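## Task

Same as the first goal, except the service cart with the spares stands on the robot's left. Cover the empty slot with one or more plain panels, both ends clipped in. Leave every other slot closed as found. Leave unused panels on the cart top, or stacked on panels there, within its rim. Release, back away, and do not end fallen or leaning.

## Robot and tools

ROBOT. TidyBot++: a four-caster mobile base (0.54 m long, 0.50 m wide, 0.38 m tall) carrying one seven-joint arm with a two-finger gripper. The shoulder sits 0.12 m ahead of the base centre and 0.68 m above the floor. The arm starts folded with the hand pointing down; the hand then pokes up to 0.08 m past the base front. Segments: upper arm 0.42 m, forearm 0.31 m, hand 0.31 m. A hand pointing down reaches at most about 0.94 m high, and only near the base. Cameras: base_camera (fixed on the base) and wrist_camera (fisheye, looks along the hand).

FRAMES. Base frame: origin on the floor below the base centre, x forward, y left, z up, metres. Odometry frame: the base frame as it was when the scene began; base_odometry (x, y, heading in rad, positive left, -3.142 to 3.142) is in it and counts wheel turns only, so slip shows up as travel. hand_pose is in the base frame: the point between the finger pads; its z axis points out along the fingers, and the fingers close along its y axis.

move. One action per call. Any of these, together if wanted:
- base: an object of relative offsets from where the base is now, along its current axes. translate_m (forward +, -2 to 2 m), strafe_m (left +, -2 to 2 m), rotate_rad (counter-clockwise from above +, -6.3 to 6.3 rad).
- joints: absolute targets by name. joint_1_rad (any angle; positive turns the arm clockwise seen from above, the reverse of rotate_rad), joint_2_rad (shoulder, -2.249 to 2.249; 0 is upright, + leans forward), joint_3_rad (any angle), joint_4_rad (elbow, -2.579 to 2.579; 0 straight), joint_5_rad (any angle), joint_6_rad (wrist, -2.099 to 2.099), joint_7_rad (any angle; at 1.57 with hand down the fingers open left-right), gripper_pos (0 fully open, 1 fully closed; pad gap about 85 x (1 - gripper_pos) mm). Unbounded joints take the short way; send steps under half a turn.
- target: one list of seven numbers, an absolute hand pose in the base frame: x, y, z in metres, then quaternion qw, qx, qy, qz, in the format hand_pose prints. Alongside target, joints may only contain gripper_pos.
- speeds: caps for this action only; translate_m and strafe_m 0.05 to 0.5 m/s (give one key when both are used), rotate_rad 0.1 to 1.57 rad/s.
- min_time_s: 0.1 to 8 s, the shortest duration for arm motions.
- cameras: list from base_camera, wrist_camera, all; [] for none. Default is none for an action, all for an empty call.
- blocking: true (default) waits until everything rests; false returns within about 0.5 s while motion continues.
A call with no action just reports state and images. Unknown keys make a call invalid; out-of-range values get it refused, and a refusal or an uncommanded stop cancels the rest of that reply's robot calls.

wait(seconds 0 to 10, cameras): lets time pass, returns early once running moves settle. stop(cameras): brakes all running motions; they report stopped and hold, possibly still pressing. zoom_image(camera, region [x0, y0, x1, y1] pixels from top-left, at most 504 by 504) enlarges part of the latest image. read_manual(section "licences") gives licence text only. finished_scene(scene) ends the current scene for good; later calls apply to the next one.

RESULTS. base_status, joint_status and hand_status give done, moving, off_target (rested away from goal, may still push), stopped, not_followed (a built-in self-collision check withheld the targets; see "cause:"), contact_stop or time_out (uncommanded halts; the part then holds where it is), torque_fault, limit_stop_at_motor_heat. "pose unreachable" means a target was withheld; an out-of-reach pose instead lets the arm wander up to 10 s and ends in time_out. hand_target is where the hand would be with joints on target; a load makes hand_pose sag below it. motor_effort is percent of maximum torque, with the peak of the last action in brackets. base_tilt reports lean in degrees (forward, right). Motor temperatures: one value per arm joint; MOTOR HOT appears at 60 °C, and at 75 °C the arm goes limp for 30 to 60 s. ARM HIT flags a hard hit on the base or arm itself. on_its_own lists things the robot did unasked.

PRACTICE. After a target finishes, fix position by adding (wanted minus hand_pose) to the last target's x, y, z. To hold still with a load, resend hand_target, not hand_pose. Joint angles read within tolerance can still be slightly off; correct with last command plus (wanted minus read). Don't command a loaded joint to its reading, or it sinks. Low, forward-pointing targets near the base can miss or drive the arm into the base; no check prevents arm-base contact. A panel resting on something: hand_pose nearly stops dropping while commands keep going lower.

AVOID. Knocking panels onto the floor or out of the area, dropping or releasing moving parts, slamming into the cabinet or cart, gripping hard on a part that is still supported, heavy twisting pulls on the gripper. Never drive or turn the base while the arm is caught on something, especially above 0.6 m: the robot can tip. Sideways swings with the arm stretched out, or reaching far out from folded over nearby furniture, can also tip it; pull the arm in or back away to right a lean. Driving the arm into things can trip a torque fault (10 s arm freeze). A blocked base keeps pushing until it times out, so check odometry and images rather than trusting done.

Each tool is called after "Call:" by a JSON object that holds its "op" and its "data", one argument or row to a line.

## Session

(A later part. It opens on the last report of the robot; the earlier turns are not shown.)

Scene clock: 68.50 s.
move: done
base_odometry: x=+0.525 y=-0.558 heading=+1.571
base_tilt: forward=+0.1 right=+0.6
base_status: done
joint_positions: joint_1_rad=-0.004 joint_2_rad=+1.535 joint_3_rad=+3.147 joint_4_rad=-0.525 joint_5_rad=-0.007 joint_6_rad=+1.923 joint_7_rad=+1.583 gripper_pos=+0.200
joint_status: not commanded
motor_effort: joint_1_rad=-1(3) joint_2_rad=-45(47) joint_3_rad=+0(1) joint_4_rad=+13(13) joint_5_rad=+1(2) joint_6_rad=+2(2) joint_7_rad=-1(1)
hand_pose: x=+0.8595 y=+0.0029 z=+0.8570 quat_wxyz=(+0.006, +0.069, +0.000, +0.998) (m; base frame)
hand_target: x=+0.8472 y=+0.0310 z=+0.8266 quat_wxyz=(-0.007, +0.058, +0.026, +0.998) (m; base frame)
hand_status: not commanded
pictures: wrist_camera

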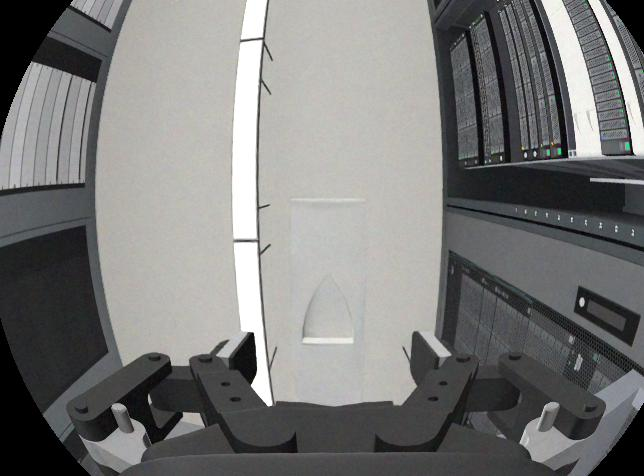

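Call:
{"op": "move", "data": {
  "base": {"translate_m": 0.055, "strafe_m": 0.005},
  "speeds": {"translate_m": 0.1}
}}

Call:
{"op": "move", "data": {
  "joints": {"joint_2_rad": 1.425, "joint_4_rad": -0.645},
  "min_time_s": 1.2,
  "cameras": ["wrist_camera"]
}}

Scene clock: 70.10 s.
move: done
base_odometry: x=+0.520 y=-0.503 heading=+1.571
base_tilt: forward=+0.1 right=+0.6
base_status: done
joint_positions: joint_1_rad=-0.004 joint_2_rad=+1.536 joint_3_rad=+3.147 joint_4_rad=-0.525 joint_5_rad=-0.007 joint_6_rad=+1.926 joint_7_rad=+1.583 gripper_pos=+0.200
joint_status: not commanded
motor_effort: joint_1_rad=-1(2) joint_2_rad=-46(47) joint_3_rad=+0(1) joint_4_rad=+13(13) joint_5_rad=+1(2) joint_6_rad=+1(2) joint_7_rad=-1(1)
hand_pose: x=+0.8588 y=+0.0030 z=+0.8570 quat_wxyz=(+0.006, +0.067, +0.000, +0.998) (m; base frame)
hand_target: x=+0.8472 y=+0.0310 z=+0.8266 quat_wxyz=(-0.007, +0.058, +0.026, +0.998) (m; base frame)
hand_status: not commanded
pictures: none

Scene clock: 71.90 s.
move: done
base_odometry: x=+0.520 y=-0.503 heading=+1.571
base_tilt: forward=+0.1 right=+0.6
base_status: not commanded
joint_positions: joint_1_rad=-0.004 joint_2_rad=+1.437 joint_3_rad=+3.147 joint_4_rad=-0.626 joint_5_rad=-0.007 joint_6_rad=+1.926 joint_7_rad=+1.583 gripper_pos=+0.200
joint_status: all done
motor_effort: joint_1_rad=-1(2) joint_2_rad=-45(47) joint_3_rad=-1(1) joint_4_rad=+13(14) joint_5_rad=+1(2) joint_6_rad=+1(2) joint_7_rad=+0(1)
hand_pose: x=+0.8557 y=+0.0028 z=+0.8976 quat_wxyz=(+0.006, +0.069, +0.000, +0.998) (m; base frame)
hand_target: x=+0.8386 y=+0.0306 z=+0.9020 quat_wxyz=(-0.006, +0.044, +0.026, +0.999) (m; base frame)
hand_status: not commanded
pictures: wrist_camera

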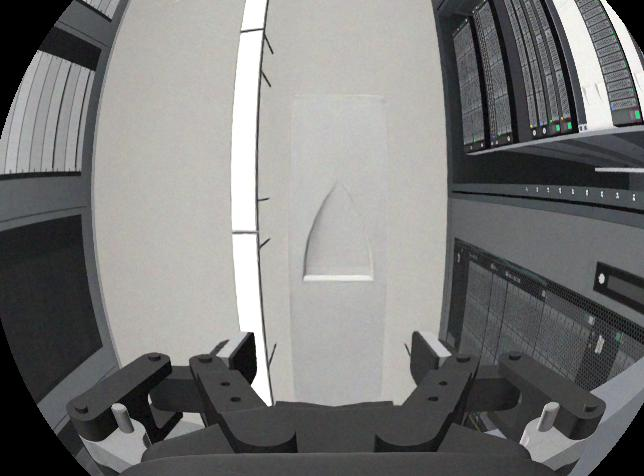

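Call:
{"op": "zoom_image", "data": {
  "camera": "wrist_camera",
  "region": [220, 250, 450, 420]
}}

Call:
{"op": "zoom_image", "data": {
  "camera": "wrist_camera",
  "region": [250, 60, 430, 200]
}}

Scaled by 2.191.

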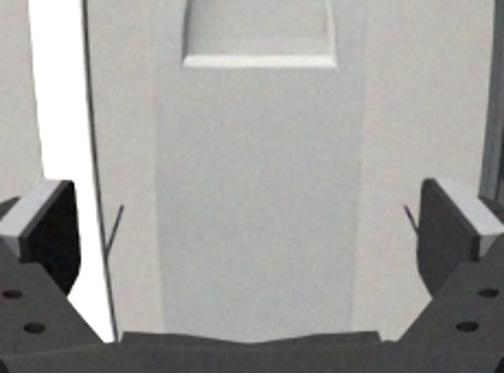

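Scaled by 2.800.

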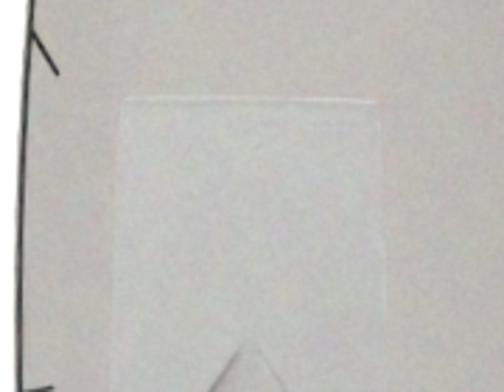

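Call:
{"op": "move", "data": {
  "base": {"translate_m": 0.008, "strafe_m": -0.002},
  "speeds": {"translate_m": 0.05}
}}

Call:
{"op": "move", "data": {
  "joints": {"joint_2_rad": 1.383, "joint_4_rad": -0.687},
  "min_time_s": 0.8,
  "cameras": ["wrist_camera"]
}}

Call:
{"op": "zoom_image", "data": {
  "camera": "wrist_camera",
  "region": [220, 250, 450, 420]
}}

Scene clock: 73.13 s.
move: done
base_odometry: x=+0.522 y=-0.495 heading=+1.571
base_tilt: forward=+0.1 right=+0.6
base_status: done
joint_positions: joint_1_rad=-0.004 joint_2_rad=+1.437 joint_3_rad=+3.147 joint_4_rad=-0.626 joint_5_rad=-0.006 joint_6_rad=+1.926 joint_7_rad=+1.583 gripper_pos=+0.200
joint_status: not commanded
motor_effort: joint_1_rad=-1(2) joint_2_rad=-45(46) joint_3_rad=-1(1) joint_4_rad=+13(13) joint_5_rad=+1(2) joint_6_rad=+2(2) joint_7_rad=+0(1)
hand_pose: x=+0.8555 y=+0.0030 z=+0.8977 quat_wxyz=(+0.006, +0.068, +0.000, +0.998) (m; base frame)
hand_target: x=+0.8386 y=+0.0306 z=+0.9020 quat_wxyz=(-0.006, +0.044, +0.026, +0.999) (m; base frame)
hand_status: not commanded
pictures: none

Scene clock: 74.27 s.
move: done
base_odometry: x=+0.522 y=-0.495 heading=+1.571
base_tilt: forward=+0.1 right=+0.6
base_status: not commanded
joint_positions: joint_1_rad=-0.004 joint_2_rad=+1.403 joint_3_rad=+3.147 joint_4_rad=-0.667 joint_5_rad=-0.006 joint_6_rad=+1.926 joint_7_rad=+1.583 gripper_pos=+0.200
joint_status: all done
motor_effort: joint_1_rad=-1(2) joint_2_rad=-45(47) joint_3_rad=+0(1) joint_4_rad=+13(14) joint_5_rad=+1(2) joint_6_rad=+1(2) joint_7_rad=+0(1)
hand_pose: x=+0.8545 y=+0.0030 z=+0.9095 quat_wxyz=(+0.006, +0.072, +0.000, +0.997) (m; base frame)
hand_target: x=+0.8357 y=+0.0305 z=+0.9194 quat_wxyz=(-0.006, +0.044, +0.026, +0.999) (m; base frame)
hand_status: not commanded
pictures: wrist_camera

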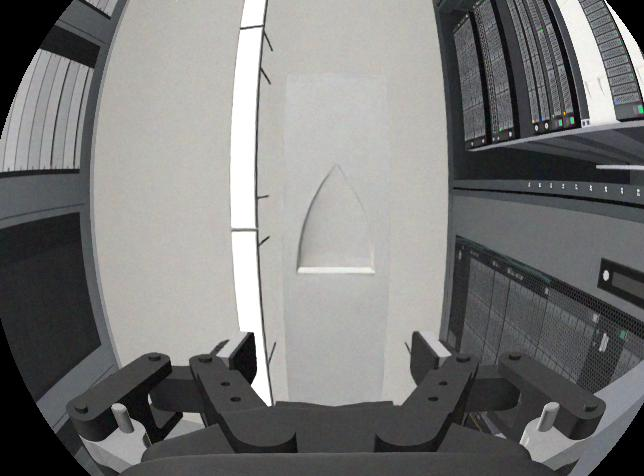

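Scaled by 2.191.

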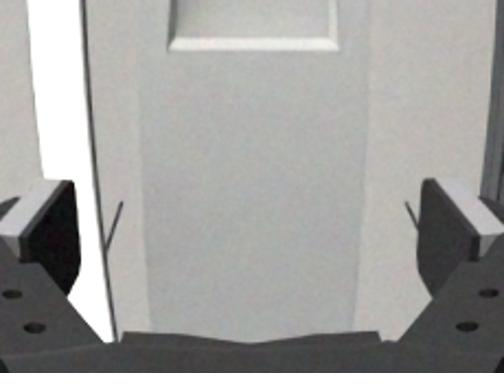

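Call:
{"op": "move", "data": {
  "joints": {"joint_2_rad": 1.368, "joint_4_rad": -0.702},
  "min_time_s": 0.5
}}

Call:
{"op": "move", "data": {
  "joints": {"gripper_pos": 0.65},
  "min_time_s": 1.0,
  "cameras": ["wrist_camera"]
}}

Call:
{"op": "zoom_image", "data": {
  "camera": "wrist_camera",
  "region": [220, 250, 450, 420]
}}

Scene clock: 75.23 s.
move: done
base_odometry: x=+0.522 y=-0.495 heading=+1.571
base_tilt: forward=+0.1 right=+0.6
base_status: not commanded
joint_positions: joint_1_rad=-0.004 joint_2_rad=+1.390 joint_3_rad=+3.147 joint_4_rad=-0.682 joint_5_rad=-0.006 joint_6_rad=+1.926 joint_7_rad=+1.583 gripper_pos=+0.200
joint_status: all done
motor_effort: joint_1_rad=-1(1) joint_2_rad=-45(46) joint_3_rad=-1(1) joint_4_rad=+13(14) joint_5_rad=+1(2) joint_6_rad=+1(2) joint_7_rad=+0(1)
hand_pose: x=+0.8539 y=+0.0029 z=+0.9143 quat_wxyz=(+0.006, +0.073, +0.000, +0.997) (m; base frame)
hand_target: x=+0.8345 y=+0.0304 z=+0.9256 quat_wxyz=(-0.006, +0.044, +0.026, +0.999) (m; base frame)
hand_status: not commanded
pictures: none

Scene clock: 76.03 s.
move: off_target
base_odometry: x=+0.522 y=-0.495 heading=+1.571
base_tilt: forward=+0.1 right=+0.6
base_status: not commanded
joint_positions: joint_1_rad=-0.004 joint_2_rad=+1.390 joint_3_rad=+3.147 joint_4_rad=-0.683 joint_5_rad=-0.006 joint_6_rad=+1.926 joint_7_rad=+1.583 gripper_pos=+0.559
joint_status: gripper_pos off_target (ended at +0.559, target +0.650)
motor_effort: joint_1_rad=-1(1) joint_2_rad=-45(46) joint_3_rad=+0(1) joint_4_rad=+13(13) joint_5_rad=+0(2) joint_6_rad=+1(2) joint_7_rad=-1(1)
hand_pose: x=+0.8541 y=+0.0030 z=+0.9138 quat_wxyz=(+0.006, +0.074, +0.000, +0.997) (m; base frame)
hand_target: x=+0.8345 y=+0.0304 z=+0.9256 quat_wxyz=(-0.006, +0.044, +0.026, +0.999) (m; base frame)
hand_status: not commanded
pictures: wrist_camera

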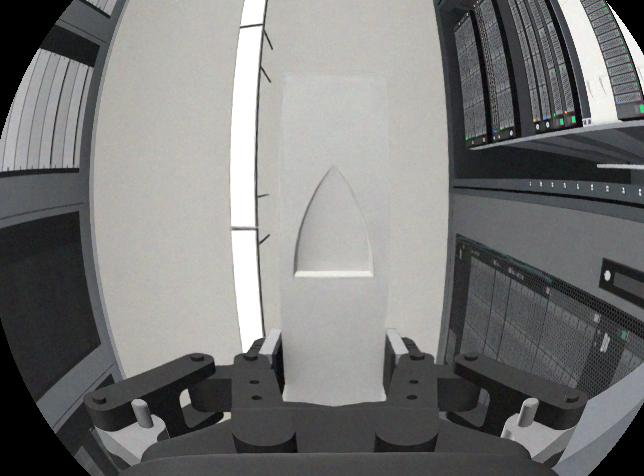

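Scaled by 2.191.

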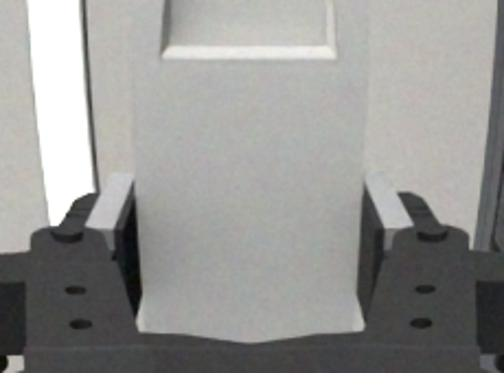

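Call:
{"op": "move", "data": {
  "joints": {"gripper_pos": 0.78}
}}

Call:
{"op": "move", "data": {
  "joints": {"joint_2_rad": 1.17, "joint_4_rad": -0.9},
  "min_time_s": 1.2,
  "cameras": ["wrist_camera"]
}}

Scene clock: 76.83 s.
move: off_target
base_odometry: x=+0.522 y=-0.495 heading=+1.571
base_tilt: forward=+0.1 right=+0.6
base_status: not commanded
joint_positions: joint_1_rad=-0.004 joint_2_rad=+1.390 joint_3_rad=+3.147 joint_4_rad=-0.683 joint_5_rad=-0.006 joint_6_rad=+1.926 joint_7_rad=+1.583 gripper_pos=+0.559
joint_status: gripper_pos off_target (ended at +0.559, target +0.780)
motor_effort: joint_1_rad=-1(1) joint_2_rad=-46(46) joint_3_rad=+0(1) joint_4_rad=+13(13) joint_5_rad=+1(1) joint_6_rad=+1(2) joint_7_rad=-1(1)
hand_pose: x=+0.8541 y=+0.0030 z=+0.9138 quat_wxyz=(+0.006, +0.074, +0.000, +0.997) (m; base frame)
hand_target: x=+0.8345 y=+0.0304 z=+0.9256 quat_wxyz=(-0.006, +0.044, +0.026, +0.999) (m; base frame)
hand_status: not commanded
pictures: none

Scene clock: 78.60 s.
move: done
base_odometry: x=+0.522 y=-0.495 heading=+1.571
base_tilt: forward=+0.1 right=+0.6
base_status: not commanded
joint_positions: joint_1_rad=-0.004 joint_2_rad=+1.192 joint_3_rad=+3.147 joint_4_rad=-0.886 joint_5_rad=-0.006 joint_6_rad=+1.926 joint_7_rad=+1.583 gripper_pos=+0.559
joint_status: all done
motor_effort: joint_1_rad=+0(1) joint_2_rad=-44(47) joint_3_rad=+0(1) joint_4_rad=+14(15) joint_5_rad=+1(2) joint_6_rad=+2(3) joint_7_rad=+0(1)
hand_pose: x=+0.8318 y=+0.0026 z=+0.9924 quat_wxyz=(+0.007, +0.076, +0.000, +0.997) (m; base frame)
hand_target: x=+0.8098 y=+0.0296 z=+1.0051 quat_wxyz=(-0.005, +0.044, +0.026, +0.999) (m; base frame)
hand_status: not commanded
pictures: wrist_camera

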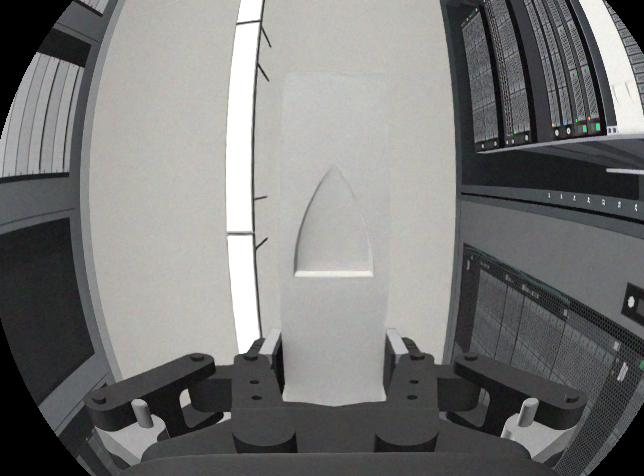

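Call:
{"op": "move", "data": {
  "base": {"translate_m": -0.2},
  "speeds": {"translate_m": 0.15},
  "joints": {"joint_2_rad": -0.215, "joint_4_rad": -1.44, "joint_6_rad": -0.4, "joint_7_rad": -0.06},
  "min_time_s": 3.0,
  "cameras": ["wrist_camera", "base_camera"]
}}

Scene clock: 83.10 s.
move: done
base_odometry: x=+0.522 y=-0.695 heading=+1.571
base_tilt: forward=+0.0 right=+0.6
base_status: done
joint_positions: joint_1_rad=-0.004 joint_2_rad=-0.208 joint_3_rad=+3.147 joint_4_rad=-1.421 joint_5_rad=-0.006 joint_6_rad=-0.345 joint_7_rad=+0.018 gripper_pos=+0.559
joint_status: all done
motor_effort: joint_1_rad=-1(2) joint_2_rad=-13(48) joint_3_rad=+0(1) joint_4_rad=+19(20) joint_5_rad=+1(2) joint_6_rad=+11(12) joint_7_rad=-1(2)
hand_pose: x=+0.6380 y=+0.0010 z=+1.2075 quat_wxyz=(-0.501, +0.500, -0.494, +0.506) (m; base frame)
hand_target: x=+0.6359 y=+0.0023 z=+1.1827 quat_wxyz=(-0.489, +0.508, -0.518, +0.484) (m; base frame)
hand_status: not commanded
pictures: base_camera, wrist_camera

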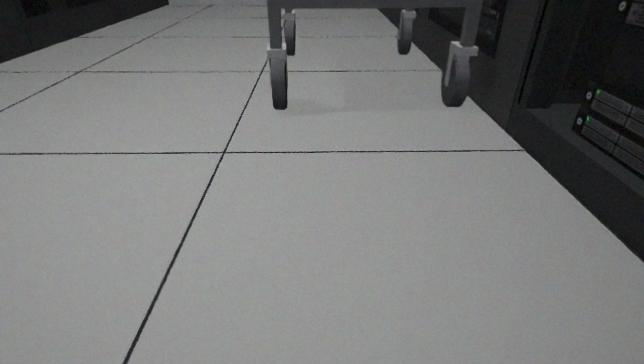

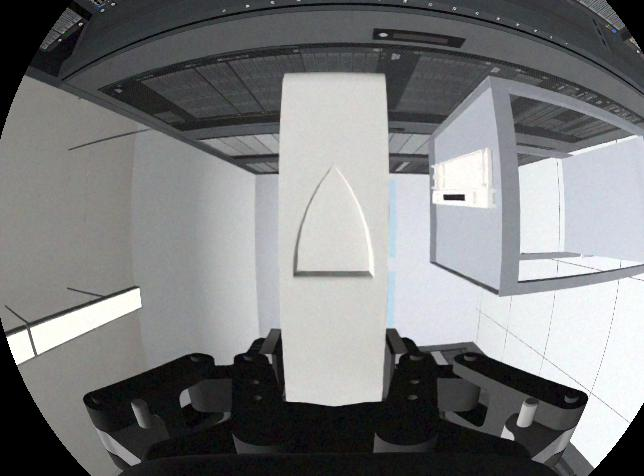

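Call:
{"op": "move", "data": {
  "base": {"translate_m": 0.5, "strafe_m": 0.4, "rotate_rad": -1.611},
  "speeds": {"rotate_rad": 0.6},
  "cameras": ["wrist_camera"]
}}

Scene clock: 87.67 s.
move: done
base_odometry: x=+0.122 y=-0.195 heading=-0.040
base_tilt: forward=+0.1 right=+0.6
base_status: done
joint_positions: joint_1_rad=-0.007 joint_2_rad=-0.211 joint_3_rad=+3.147 joint_4_rad=-1.422 joint_5_rad=-0.003 joint_6_rad=-0.348 joint_7_rad=+0.016 gripper_pos=+0.559
joint_status: not commanded
motor_effort: joint_1_rad=-1(3) joint_2_rad=-12(16) joint_3_rad=+0(2) joint_4_rad=+19(20) joint_5_rad=+1(2) joint_6_rad=+11(11) joint_7_rad=+0(1)
hand_pose: x=+0.6363 y=+0.0016 z=+1.2074 quat_wxyz=(-0.500, +0.501, -0.494, +0.505) (m; base frame)
hand_target: x=+0.6359 y=+0.0023 z=+1.1827 quat_wxyz=(-0.489, +0.508, -0.518, +0.484) (m; base frame)
hand_status: not commanded
pictures: wrist_camera

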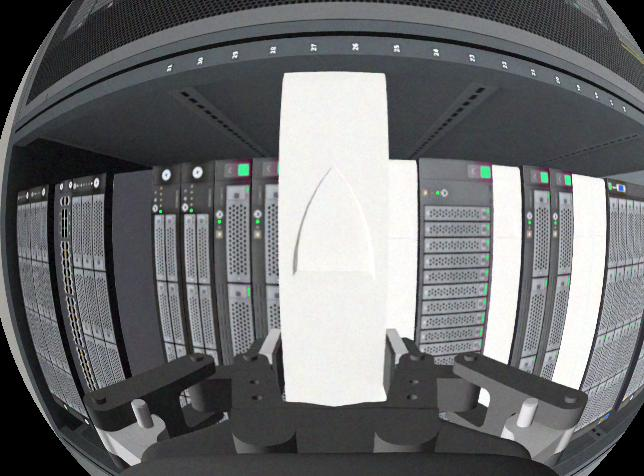

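Call:
{"op": "zoom_image", "data": {
  "camera": "wrist_camera",
  "region": [130, 140, 330, 300]
}}

Call:
{"op": "zoom_image", "data": {
  "camera": "wrist_camera",
  "region": [370, 140, 570, 300]
}}

Scaled by 2.520.

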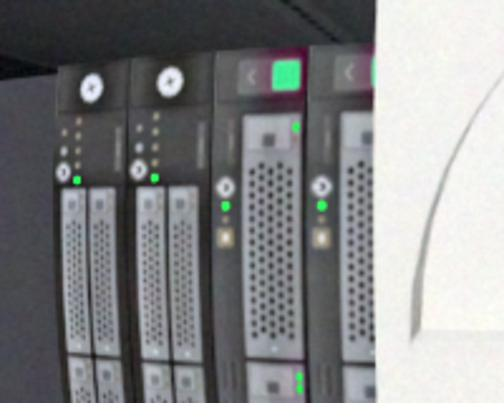

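Scaled by 2.520.

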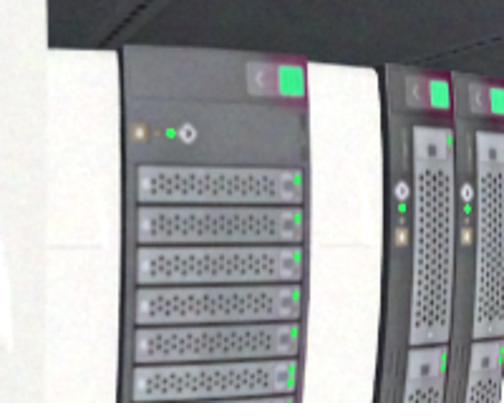

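Call:
{"op": "move", "data": {
  "base": {"translate_m": 0.155, "strafe_m": -0.022},
  "speeds": {"translate_m": 0.2},
  "joints": {"joint_4_rad": -1.286, "joint_6_rad": -0.536},
  "min_time_s": 1.0,
  "cameras": ["wrist_camera"]
}}

Call:
{"op": "zoom_image", "data": {
  "camera": "wrist_camera",
  "region": [180, 40, 500, 300]
}}

Scene clock: 91.00 s.
move: done
base_odometry: x=+0.276 y=-0.224 heading=-0.040
base_tilt: forward=+0.1 right=+0.6
base_status: done
joint_positions: joint_1_rad=-0.007 joint_2_rad=-0.212 joint_3_rad=+3.147 joint_4_rad=-1.305 joint_5_rad=-0.003 joint_6_rad=-0.483 joint_7_rad=+0.016 gripper_pos=+0.559
joint_status: all done
motor_effort: joint_1_rad=-1(2) joint_2_rad=-11(14) joint_3_rad=+0(1) joint_4_rad=+18(20) joint_5_rad=+1(1) joint_6_rad=+11(12) joint_7_rad=-1(1)
hand_pose: x=+0.6208 y=+0.0016 z=+1.2361 quat_wxyz=(-0.496, +0.505, -0.497, +0.501) (m; base frame)
hand_target: x=+0.6163 y=+0.0001 z=+1.2324 quat_wxyz=(-0.493, +0.502, -0.516, +0.489) (m; base frame)
hand_status: not commanded
pictures: wrist_camera

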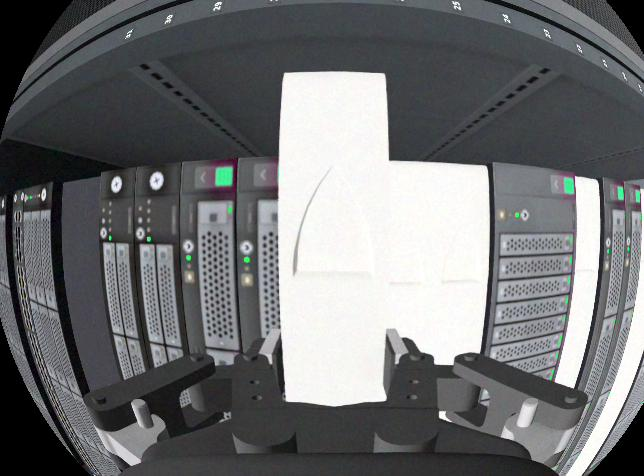

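Scaled by 1.575.

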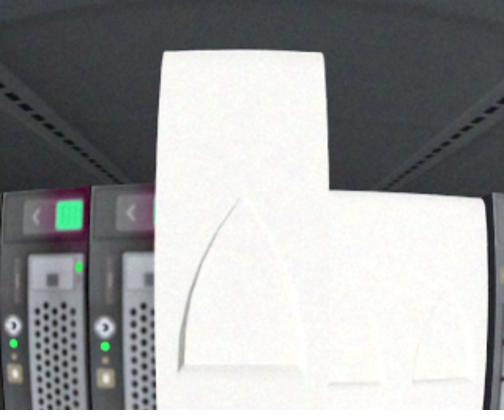

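Call:
{"op": "zoom_image", "data": {
  "camera": "wrist_camera",
  "region": [170, 150, 290, 350]
}}

Call:
{"op": "zoom_image", "data": {
  "camera": "wrist_camera",
  "region": [380, 150, 500, 350]
}}

Scaled by 2.520.

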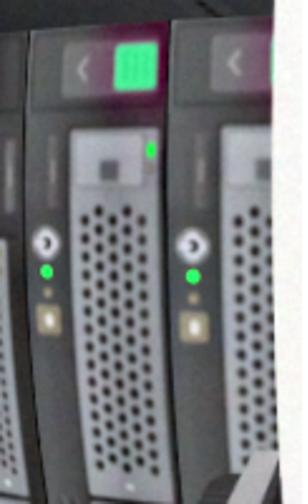

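Scaled by 2.520.

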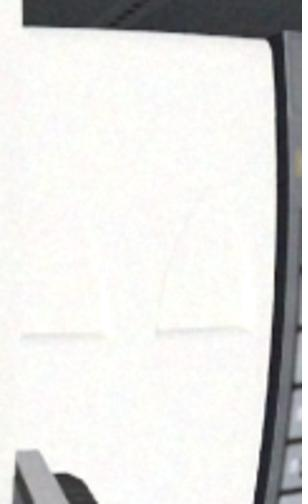

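Call:
{"op": "move", "data": {
  "base": {"translate_m": 0.03, "strafe_m": 0.019},
  "speeds": {"translate_m": 0.08},
  "cameras": ["wrist_camera"]
}}

Call:
{"op": "zoom_image", "data": {
  "camera": "wrist_camera",
  "region": [160, 50, 340, 250]
}}

Call:
{"op": "zoom_image", "data": {
  "camera": "wrist_camera",
  "region": [360, 50, 540, 250]
}}

Scene clock: 94.87 s.
move: done
base_odometry: x=+0.307 y=-0.206 heading=-0.041
base_tilt: forward=+0.1 right=+0.6
base_status: done
joint_positions: joint_1_rad=-0.007 joint_2_rad=-0.213 joint_3_rad=+3.147 joint_4_rad=-1.305 joint_5_rad=-0.002 joint_6_rad=-0.484 joint_7_rad=+0.016 gripper_pos=+0.559
joint_status: not commanded
motor_effort: joint_1_rad=-1(2) joint_2_rad=-12(15) joint_3_rad=+0(1) joint_4_rad=+18(19) joint_5_rad=+1(1) joint_6_rad=+11(11) joint_7_rad=-1(1)
hand_pose: x=+0.6205 y=+0.0016 z=+1.2364 quat_wxyz=(-0.496, +0.505, -0.497, +0.501) (m; base frame)
hand_target: x=+0.6163 y=+0.0001 z=+1.2324 quat_wxyz=(-0.493, +0.502, -0.516, +0.489) (m; base frame)
hand_status: not commanded
pictures: wrist_camera

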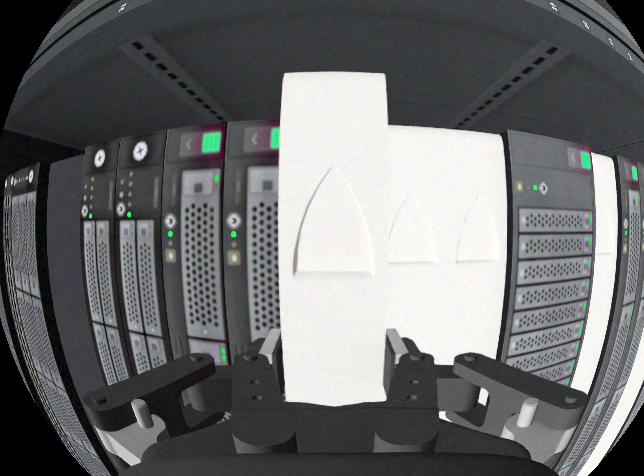

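Scaled by 2.520.

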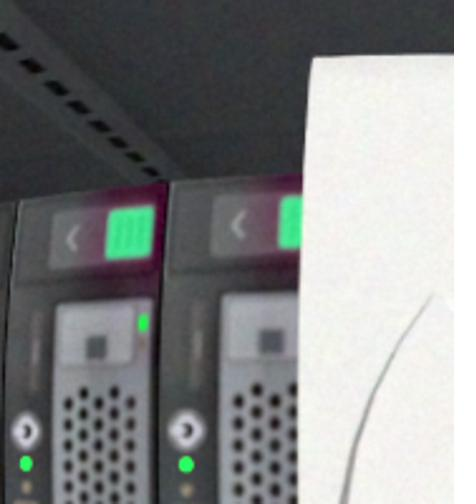

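Scaled by 2.520.

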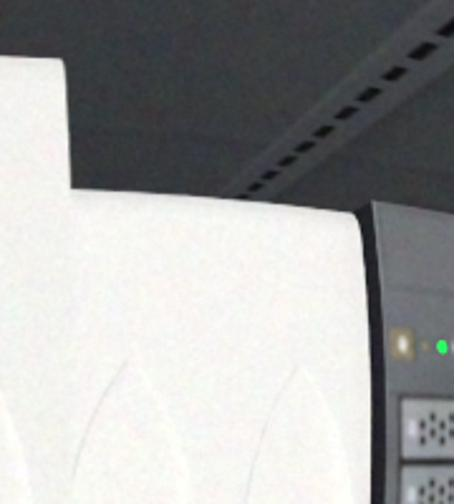

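Call:
{"op": "move", "data": {
  "base": {"strafe_m": 0.005},
  "speeds": {"strafe_m": 0.05}
}}

Call:
{"op": "move", "data": {
  "base": {"translate_m": 0.01},
  "speeds": {"translate_m": 0.05},
  "cameras": ["wrist_camera"]
}}

Call:
{"op": "zoom_image", "data": {
  "camera": "wrist_camera",
  "region": [160, 50, 340, 250]
}}

Call:
{"op": "zoom_image", "data": {
  "camera": "wrist_camera",
  "region": [360, 50, 540, 250]
}}

Scene clock: 96.60 s.
move: done
base_odometry: x=+0.307 y=-0.201 heading=-0.041
base_tilt: forward=+0.1 right=+0.6
base_status: done
joint_positions: joint_1_rad=-0.007 joint_2_rad=-0.213 joint_3_rad=+3.147 joint_4_rad=-1.305 joint_5_rad=-0.002 joint_6_rad=-0.484 joint_7_rad=+0.016 gripper_pos=+0.559
joint_status: not commanded
motor_effort: joint_1_rad=-1(2) joint_2_rad=-12(14) joint_3_rad=+0(2) joint_4_rad=+18(19) joint_5_rad=+1(1) joint_6_rad=+11(12) joint_7_rad=-1(1)
hand_pose: x=+0.6205 y=+0.0019 z=+1.2363 quat_wxyz=(-0.496, +0.505, -0.497, +0.501) (m; base frame)
hand_target: x=+0.6163 y=+0.0001 z=+1.2324 quat_wxyz=(-0.493, +0.502, -0.516, +0.489) (m; base frame)
hand_status: not commanded
pictures: none

Scene clock: 97.30 s.
move: done
base_odometry: x=+0.317 y=-0.201 heading=-0.041
base_tilt: forward=+0.1 right=+0.6
base_status: done
joint_positions: joint_1_rad=-0.007 joint_2_rad=-0.211 joint_3_rad=+3.147 joint_4_rad=-1.304 joint_5_rad=-0.002 joint_6_rad=-0.485 joint_7_rad=+0.016 gripper_pos=+0.559
joint_status: not commanded
motor_effort: joint_1_rad=-1(2) joint_2_rad=-12(14) joint_3_rad=+0(1) joint_4_rad=+18(19) joint_5_rad=+1(1) joint_6_rad=+11(11) joint_7_rad=-1(1)
hand_pose: x=+0.6217 y=+0.0019 z=+1.2352 quat_wxyz=(-0.496, +0.506, -0.498, +0.501) (m; base frame)
hand_target: x=+0.6163 y=+0.0001 z=+1.2324 quat_wxyz=(-0.493, +0.502, -0.516, +0.489) (m; base frame)
hand_status: not commanded
pictures: wrist_camera

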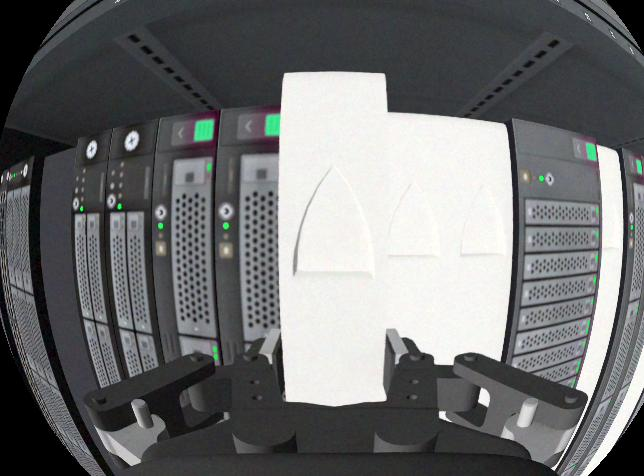

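Scaled by 2.520.

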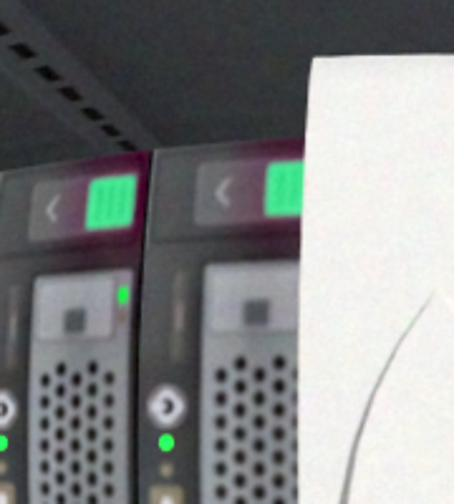

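Scaled by 2.520.

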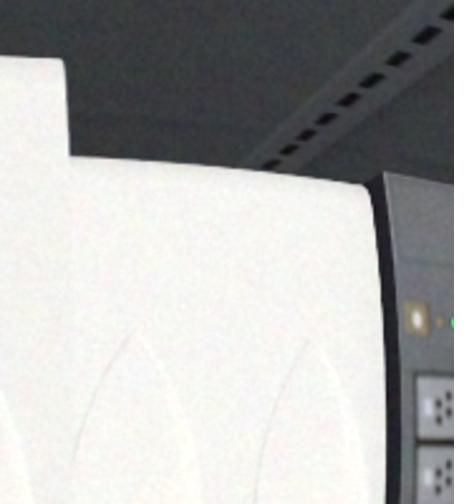

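Call:
{"op": "move", "data": {
  "base": {"translate_m": 0.006},
  "speeds": {"translate_m": 0.05}
}}

Call:
{"op": "move", "data": {
  "base": {"translate_m": 0.005},
  "speeds": {"translate_m": 0.05},
  "cameras": ["wrist_camera"]
}}

Call:
{"op": "zoom_image", "data": {
  "camera": "wrist_camera",
  "region": [180, 40, 480, 300]
}}

Scene clock: 98.27 s.
move: done
base_odometry: x=+0.323 y=-0.201 heading=-0.040
base_tilt: forward=+0.1 right=+0.6
base_status: done
joint_positions: joint_1_rad=-0.007 joint_2_rad=-0.210 joint_3_rad=+3.147 joint_4_rad=-1.304 joint_5_rad=-0.002 joint_6_rad=-0.485 joint_7_rad=+0.016 gripper_pos=+0.559
joint_status: not commanded
motor_effort: joint_1_rad=-1(2) joint_2_rad=-12(14) joint_3_rad=+0(1) joint_4_rad=+18(18) joint_5_rad=+1(1) joint_6_rad=+11(11) joint_7_rad=-1(1)
hand_pose: x=+0.6217 y=+0.0019 z=+1.2352 quat_wxyz=(-0.495, +0.506, -0.498, +0.501) (m; base frame)
hand_target: x=+0.6163 y=+0.0001 z=+1.2324 quat_wxyz=(-0.493, +0.502, -0.516, +0.489) (m; base frame)
hand_status: not commanded
pictures: none

Scene clock: 98.87 s.
move: done
base_odometry: x=+0.328 y=-0.201 heading=-0.040
base_tilt: forward=+0.1 right=+0.6
base_status: done
joint_positions: joint_1_rad=-0.007 joint_2_rad=-0.211 joint_3_rad=+3.147 joint_4_rad=-1.304 joint_5_rad=-0.002 joint_6_rad=-0.485 joint_7_rad=+0.016 gripper_pos=+0.559
joint_status: not commanded
motor_effort: joint_1_rad=-1(2) joint_2_rad=-12(15) joint_3_rad=+0(1) joint_4_rad=+18(19) joint_5_rad=+0(2) joint_6_rad=+11(11) joint_7_rad=-1(1)
hand_pose: x=+0.6212 y=+0.0019 z=+1.2357 quat_wxyz=(-0.496, +0.506, -0.498, +0.501) (m; base frame)
hand_target: x=+0.6163 y=+0.0001 z=+1.2324 quat_wxyz=(-0.493, +0.502, -0.516, +0.489) (m; base frame)
hand_status: not commanded
pictures: wrist_camera

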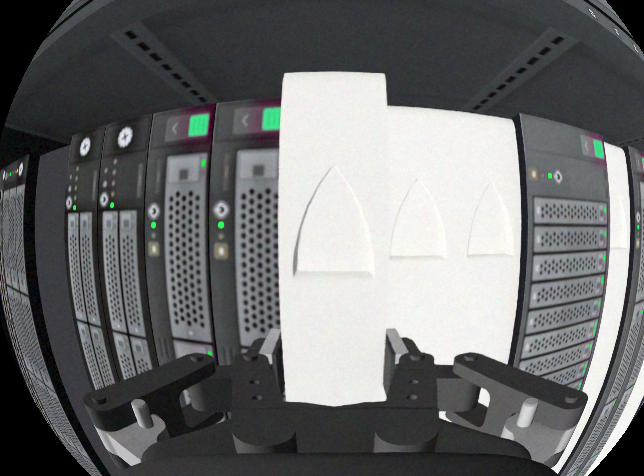

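Scaled by 1.680.

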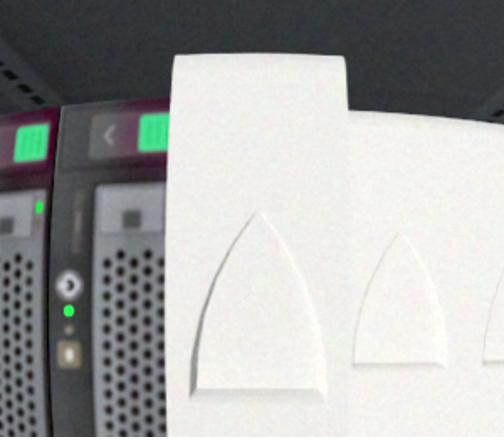

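Call:
{"op": "move", "data": {
  "base": {"translate_m": 0.004},
  "speeds": {"translate_m": 0.05}
}}

Call:
{"op": "move", "data": {
  "base": {"translate_m": 0.003},
  "speeds": {"translate_m": 0.05},
  "cameras": ["wrist_camera"]
}}

Call:
{"op": "zoom_image", "data": {
  "camera": "wrist_camera",
  "region": [180, 40, 480, 300]
}}

Scene clock: 99.83 s.
move: done
base_odometry: x=+0.332 y=-0.201 heading=-0.040
base_tilt: forward=+0.1 right=+0.6
base_status: done
joint_positions: joint_1_rad=-0.007 joint_2_rad=-0.212 joint_3_rad=+3.147 joint_4_rad=-1.304 joint_5_rad=-0.002 joint_6_rad=-0.486 joint_7_rad=+0.016 gripper_pos=+0.559
joint_status: not commanded
motor_effort: joint_1_rad=-1(2) joint_2_rad=-12(16) joint_3_rad=+0(1) joint_4_rad=+18(19) joint_5_rad=+1(1) joint_6_rad=+11(11) joint_7_rad=-1(1)
hand_pose: x=+0.6209 y=+0.0019 z=+1.2359 quat_wxyz=(-0.496, +0.506, -0.498, +0.501) (m; base frame)
hand_target: x=+0.6163 y=+0.0001 z=+1.2324 quat_wxyz=(-0.493, +0.502, -0.516, +0.489) (m; base frame)
hand_status: not commanded
pictures: none

Scene clock: 100.40 s.
move: done
base_odometry: x=+0.335 y=-0.201 heading=-0.040
base_tilt: forward=+0.1 right=+0.6
base_status: done
joint_positions: joint_1_rad=-0.007 joint_2_rad=-0.212 joint_3_rad=+3.147 joint_4_rad=-1.303 joint_5_rad=-0.002 joint_6_rad=-0.486 joint_7_rad=+0.016 gripper_pos=+0.559
joint_status: not commanded
motor_effort: joint_1_rad=-1(1) joint_2_rad=-12(15) joint_3_rad=+0(1) joint_4_rad=+18(19) joint_5_rad=+0(1) joint_6_rad=+11(11) joint_7_rad=-1(1)
hand_pose: x=+0.6207 y=+0.0019 z=+1.2362 quat_wxyz=(-0.496, +0.506, -0.498, +0.501) (m; base frame)
hand_target: x=+0.6163 y=+0.0001 z=+1.2324 quat_wxyz=(-0.493, +0.502, -0.516, +0.489) (m; base frame)
hand_status: not commanded
pictures: wrist_camera

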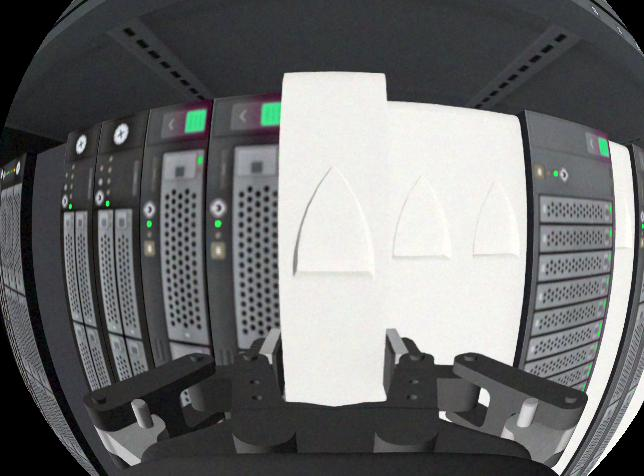

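Scaled by 1.680.

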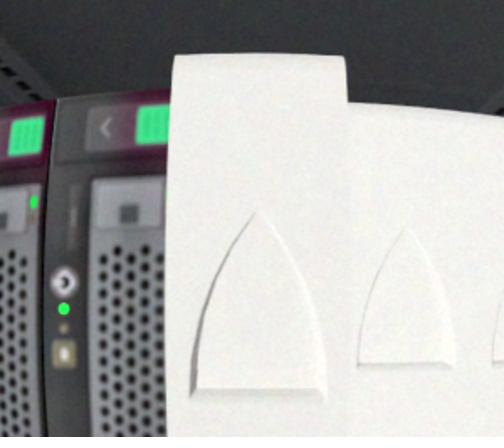

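Call:
{"op": "move", "data": {
  "joints": {"gripper_pos": 0.5},
  "min_time_s": 0.8,
  "cameras": ["wrist_camera"]
}}

Call:
{"op": "zoom_image", "data": {
  "camera": "wrist_camera",
  "region": [180, 40, 480, 300]
}}

Scene clock: 101.67 s.
move: done
base_odometry: x=+0.335 y=-0.201 heading=-0.040
base_tilt: forward=+0.1 right=+0.6
base_status: not commanded
joint_positions: joint_1_rad=-0.007 joint_2_rad=-0.212 joint_3_rad=+3.147 joint_4_rad=-1.303 joint_5_rad=-0.002 joint_6_rad=-0.486 joint_7_rad=+0.015 gripper_pos=+0.500
joint_status: all done
motor_effort: joint_1_rad=-1(1) joint_2_rad=-12(12) joint_3_rad=+0(1) joint_4_rad=+18(19) joint_5_rad=+0(2) joint_6_rad=+11(11) joint_7_rad=+0(2)
hand_pose: x=+0.6207 y=+0.0019 z=+1.2361 quat_wxyz=(-0.496, +0.505, -0.498, +0.501) (m; base frame)
hand_target: x=+0.6163 y=+0.0001 z=+1.2324 quat_wxyz=(-0.493, +0.502, -0.516, +0.489) (m; base frame)
hand_status: not commanded
pictures: wrist_camera

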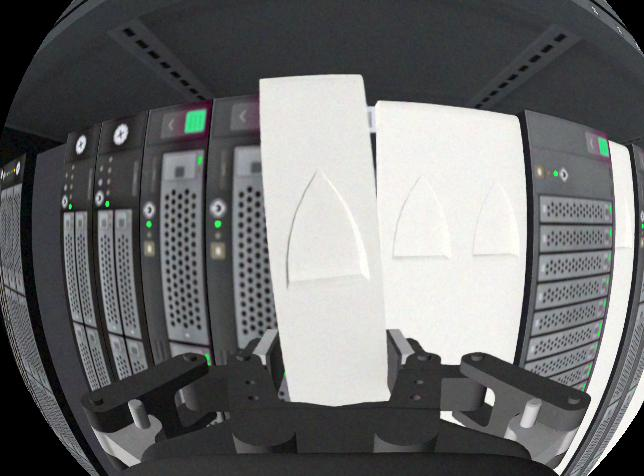

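Scaled by 1.680.

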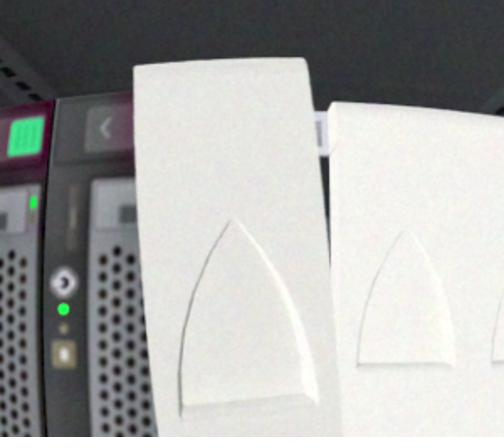

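Call:
{"op": "move", "data": {
  "joints": {"gripper_pos": 0.75},
  "min_time_s": 1.0,
  "cameras": ["wrist_camera"]
}}

Scene clock: 102.60 s.
move: off_target
base_odometry: x=+0.335 y=-0.201 heading=-0.040
base_tilt: forward=+0.1 right=+0.6
base_status: not commanded
joint_positions: joint_1_rad=-0.007 joint_2_rad=-0.212 joint_3_rad=+3.147 joint_4_rad=-1.303 joint_5_rad=-0.002 joint_6_rad=-0.486 joint_7_rad=+0.015 gripper_pos=+0.551
joint_status: gripper_pos off_target (ended at +0.551, target +0.750)
motor_effort: joint_1_rad=-1(1) joint_2_rad=-11(12) joint_3_rad=+0(1) joint_4_rad=+18(18) joint_5_rad=+0(2) joint_6_rad=+11(11) joint_7_rad=-1(1)
hand_pose: x=+0.6207 y=+0.0019 z=+1.2361 quat_wxyz=(-0.496, +0.505, -0.498, +0.501) (m; base frame)
hand_target: x=+0.6163 y=+0.0001 z=+1.2324 quat_wxyz=(-0.493, +0.502, -0.516, +0.489) (m; base frame)
hand_status: not commanded
pictures: wrist_camera

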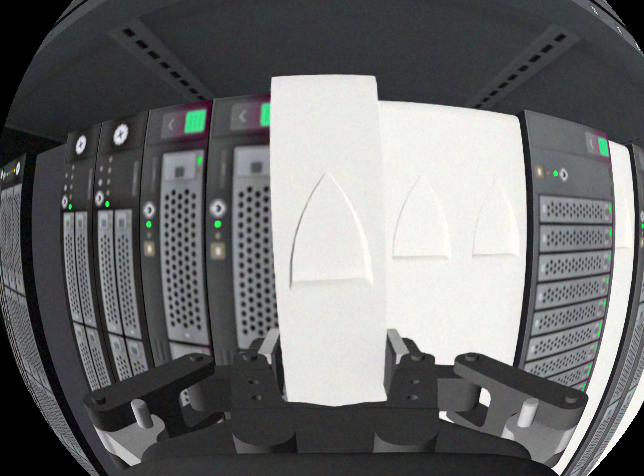

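Call:
{"op": "move", "data": {
  "base": {"translate_m": -0.03},
  "speeds": {"translate_m": 0.05},
  "cameras": ["wrist_camera"]
}}

Call:
{"op": "zoom_image", "data": {
  "camera": "wrist_camera",
  "region": [180, 40, 480, 300]
}}

Scene clock: 103.93 s.
move: done
base_odometry: x=+0.305 y=-0.200 heading=-0.040
base_tilt: forward=+0.1 right=+0.6
base_status: done
joint_positions: joint_1_rad=-0.007 joint_2_rad=-0.213 joint_3_rad=+3.147 joint_4_rad=-1.303 joint_5_rad=-0.002 joint_6_rad=-0.486 joint_7_rad=+0.015 gripper_pos=+0.551
joint_status: not commanded
motor_effort: joint_1_rad=-1(1) joint_2_rad=-12(15) joint_3_rad=+0(1) joint_4_rad=+18(19) joint_5_rad=+1(1) joint_6_rad=+11(11) joint_7_rad=-1(1)
hand_pose: x=+0.6201 y=+0.0019 z=+1.2367 quat_wxyz=(-0.496, +0.505, -0.498, +0.501) (m; base frame)
hand_target: x=+0.6163 y=+0.0001 z=+1.2324 quat_wxyz=(-0.493, +0.502, -0.516, +0.489) (m; base frame)
hand_status: not commanded
pictures: wrist_camera

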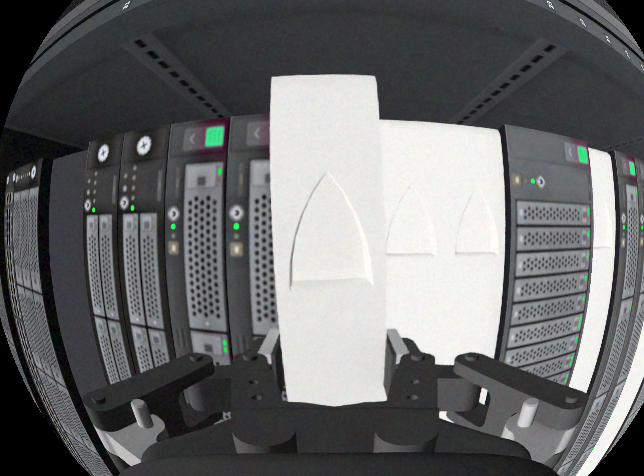

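Scaled by 1.680.

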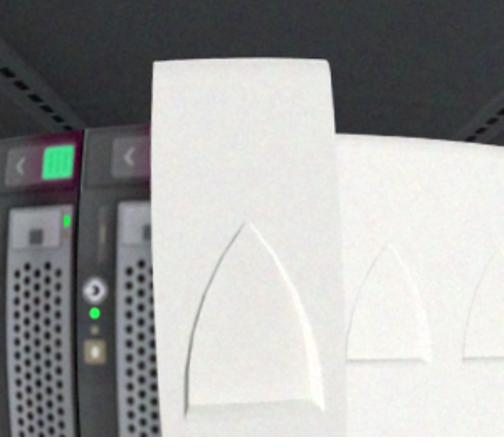

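Call:
{"op": "move", "data": {
  "joints": {"gripper_pos": 0.95},
  "min_time_s": 0.8,
  "cameras": ["wrist_camera"]
}}

Call:
{"op": "zoom_image", "data": {
  "camera": "wrist_camera",
  "region": [180, 40, 480, 300]
}}

Scene clock: 104.73 s.
move: off_target
base_odometry: x=+0.305 y=-0.200 heading=-0.040
base_tilt: forward=+0.1 right=+0.6
base_status: not commanded
joint_positions: joint_1_rad=-0.007 joint_2_rad=-0.213 joint_3_rad=+3.147 joint_4_rad=-1.303 joint_5_rad=-0.002 joint_6_rad=-0.486 joint_7_rad=+0.015 gripper_pos=+0.551
joint_status: gripper_pos off_target (ended at +0.551, target +0.950)
motor_effort: joint_1_rad=-1(1) joint_2_rad=-12(12) joint_3_rad=+1(1) joint_4_rad=+18(18) joint_5_rad=+0(1) joint_6_rad=+11(11) joint_7_rad=-1(1)
hand_pose: x=+0.6201 y=+0.0019 z=+1.2367 quat_wxyz=(-0.496, +0.505, -0.498, +0.501) (m; base frame)
hand_target: x=+0.6163 y=+0.0001 z=+1.2324 quat_wxyz=(-0.493, +0.502, -0.516, +0.489) (m; base frame)
hand_status: not commanded
pictures: wrist_camera

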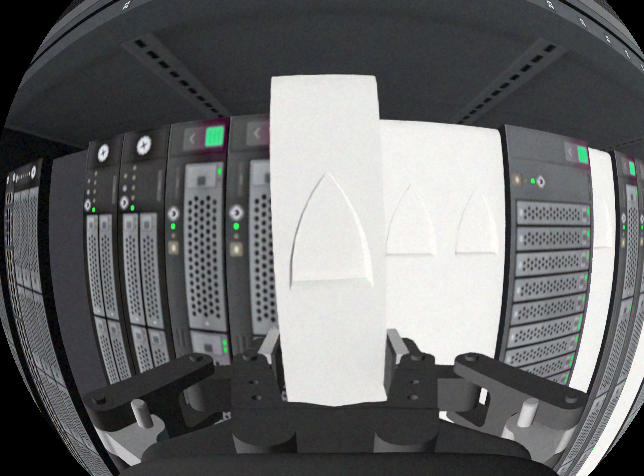

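Scaled by 1.680.

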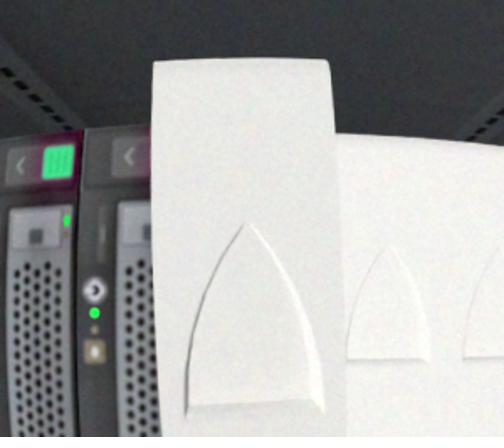

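Call:
{"op": "zoom_image", "data": {
  "camera": "wrist_camera",
  "region": [250, 60, 410, 180]
}}

Call:
{"op": "zoom_image", "data": {
  "camera": "wrist_camera",
  "region": [250, 240, 410, 360]
}}

Scaled by 3.150.

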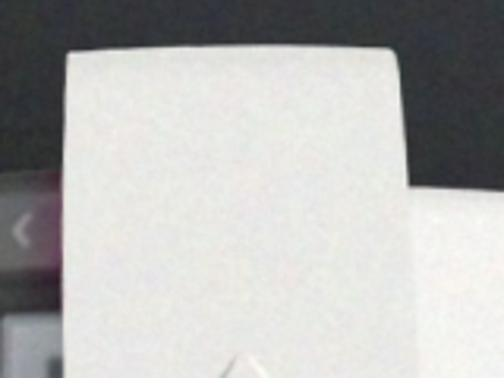

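Scaled by 3.150.

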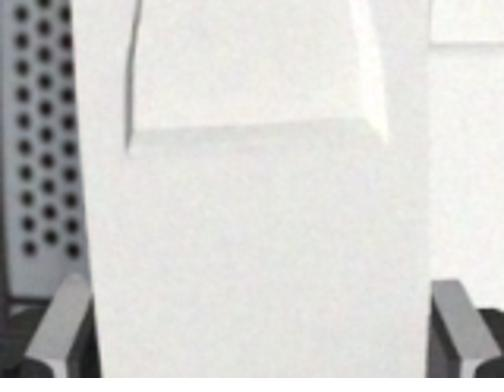

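Call:
{"op": "move", "data": {
  "joints": {"joint_7_rad": -0.095},
  "min_time_s": 0.6,
  "cameras": ["wrist_camera"]
}}

Call:
{"op": "zoom_image", "data": {
  "camera": "wrist_camera",
  "region": [60, 100, 280, 270]
}}

Call:
{"op": "zoom_image", "data": {
  "camera": "wrist_camera",
  "region": [60, 240, 280, 410]
}}

Call:
{"op": "zoom_image", "data": {
  "camera": "wrist_camera",
  "region": [430, 100, 630, 270]
}}

Call:
{"op": "zoom_image", "data": {
  "camera": "wrist_camera",
  "region": [430, 240, 630, 410]
}}

Scene clock: 107.07 s.
move: done
base_odometry: x=+0.305 y=-0.200 heading=-0.040
base_tilt: forward=+0.1 right=+0.6
base_status: not commanded
joint_positions: joint_1_rad=-0.007 joint_2_rad=-0.213 joint_3_rad=+3.147 joint_4_rad=-1.303 joint_5_rad=-0.002 joint_6_rad=-0.486 joint_7_rad=-0.018 gripper_pos=+0.551
joint_status: all done
motor_effort: joint_1_rad=-1(1) joint_2_rad=-12(12) joint_3_rad=+0(1) joint_4_rad=+18(18) joint_5_rad=+1(1) joint_6_rad=+11(11) joint_7_rad=-1(2)
hand_pose: x=+0.6201 y=+0.0019 z=+1.2367 quat_wxyz=(-0.504, +0.497, -0.506, +0.493) (m; base frame)
hand_target: x=+0.6163 y=+0.0001 z=+1.2324 quat_wxyz=(-0.501, +0.493, -0.525, +0.481) (m; base frame)
hand_status: not commanded
pictures: wrist_camera

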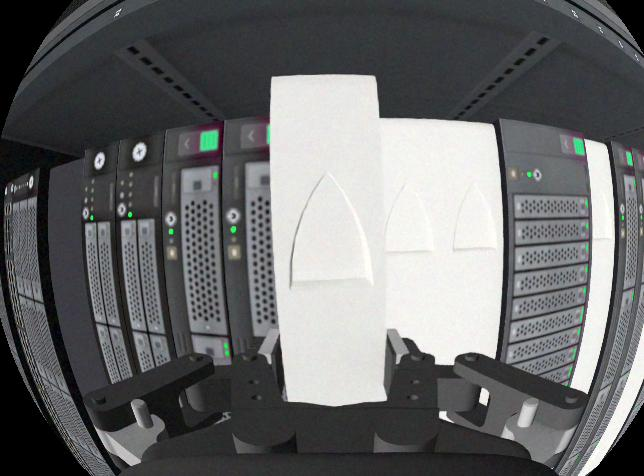

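Scaled by 2.291.

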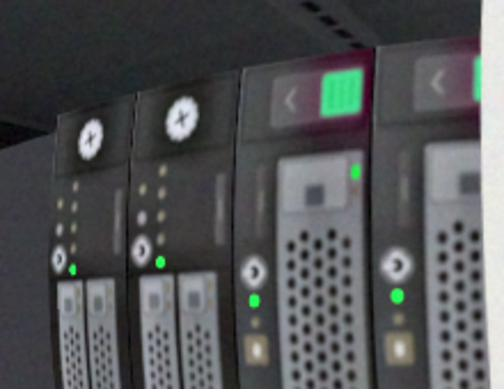

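Scaled by 2.291.

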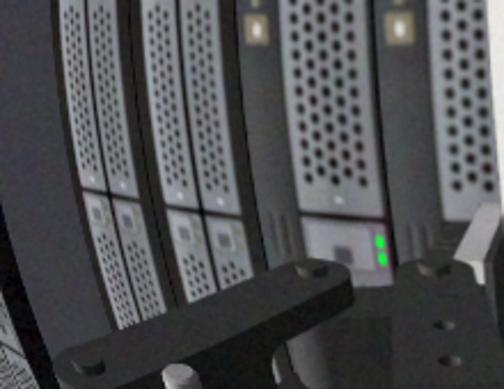

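Scaled by 2.520.

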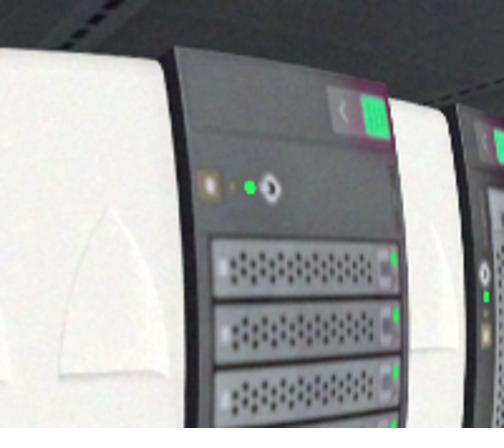

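Scaled by 2.520.

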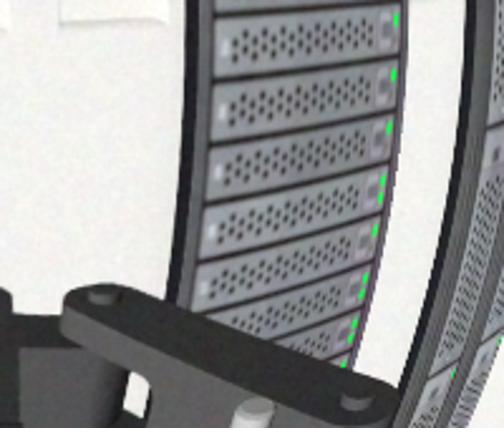

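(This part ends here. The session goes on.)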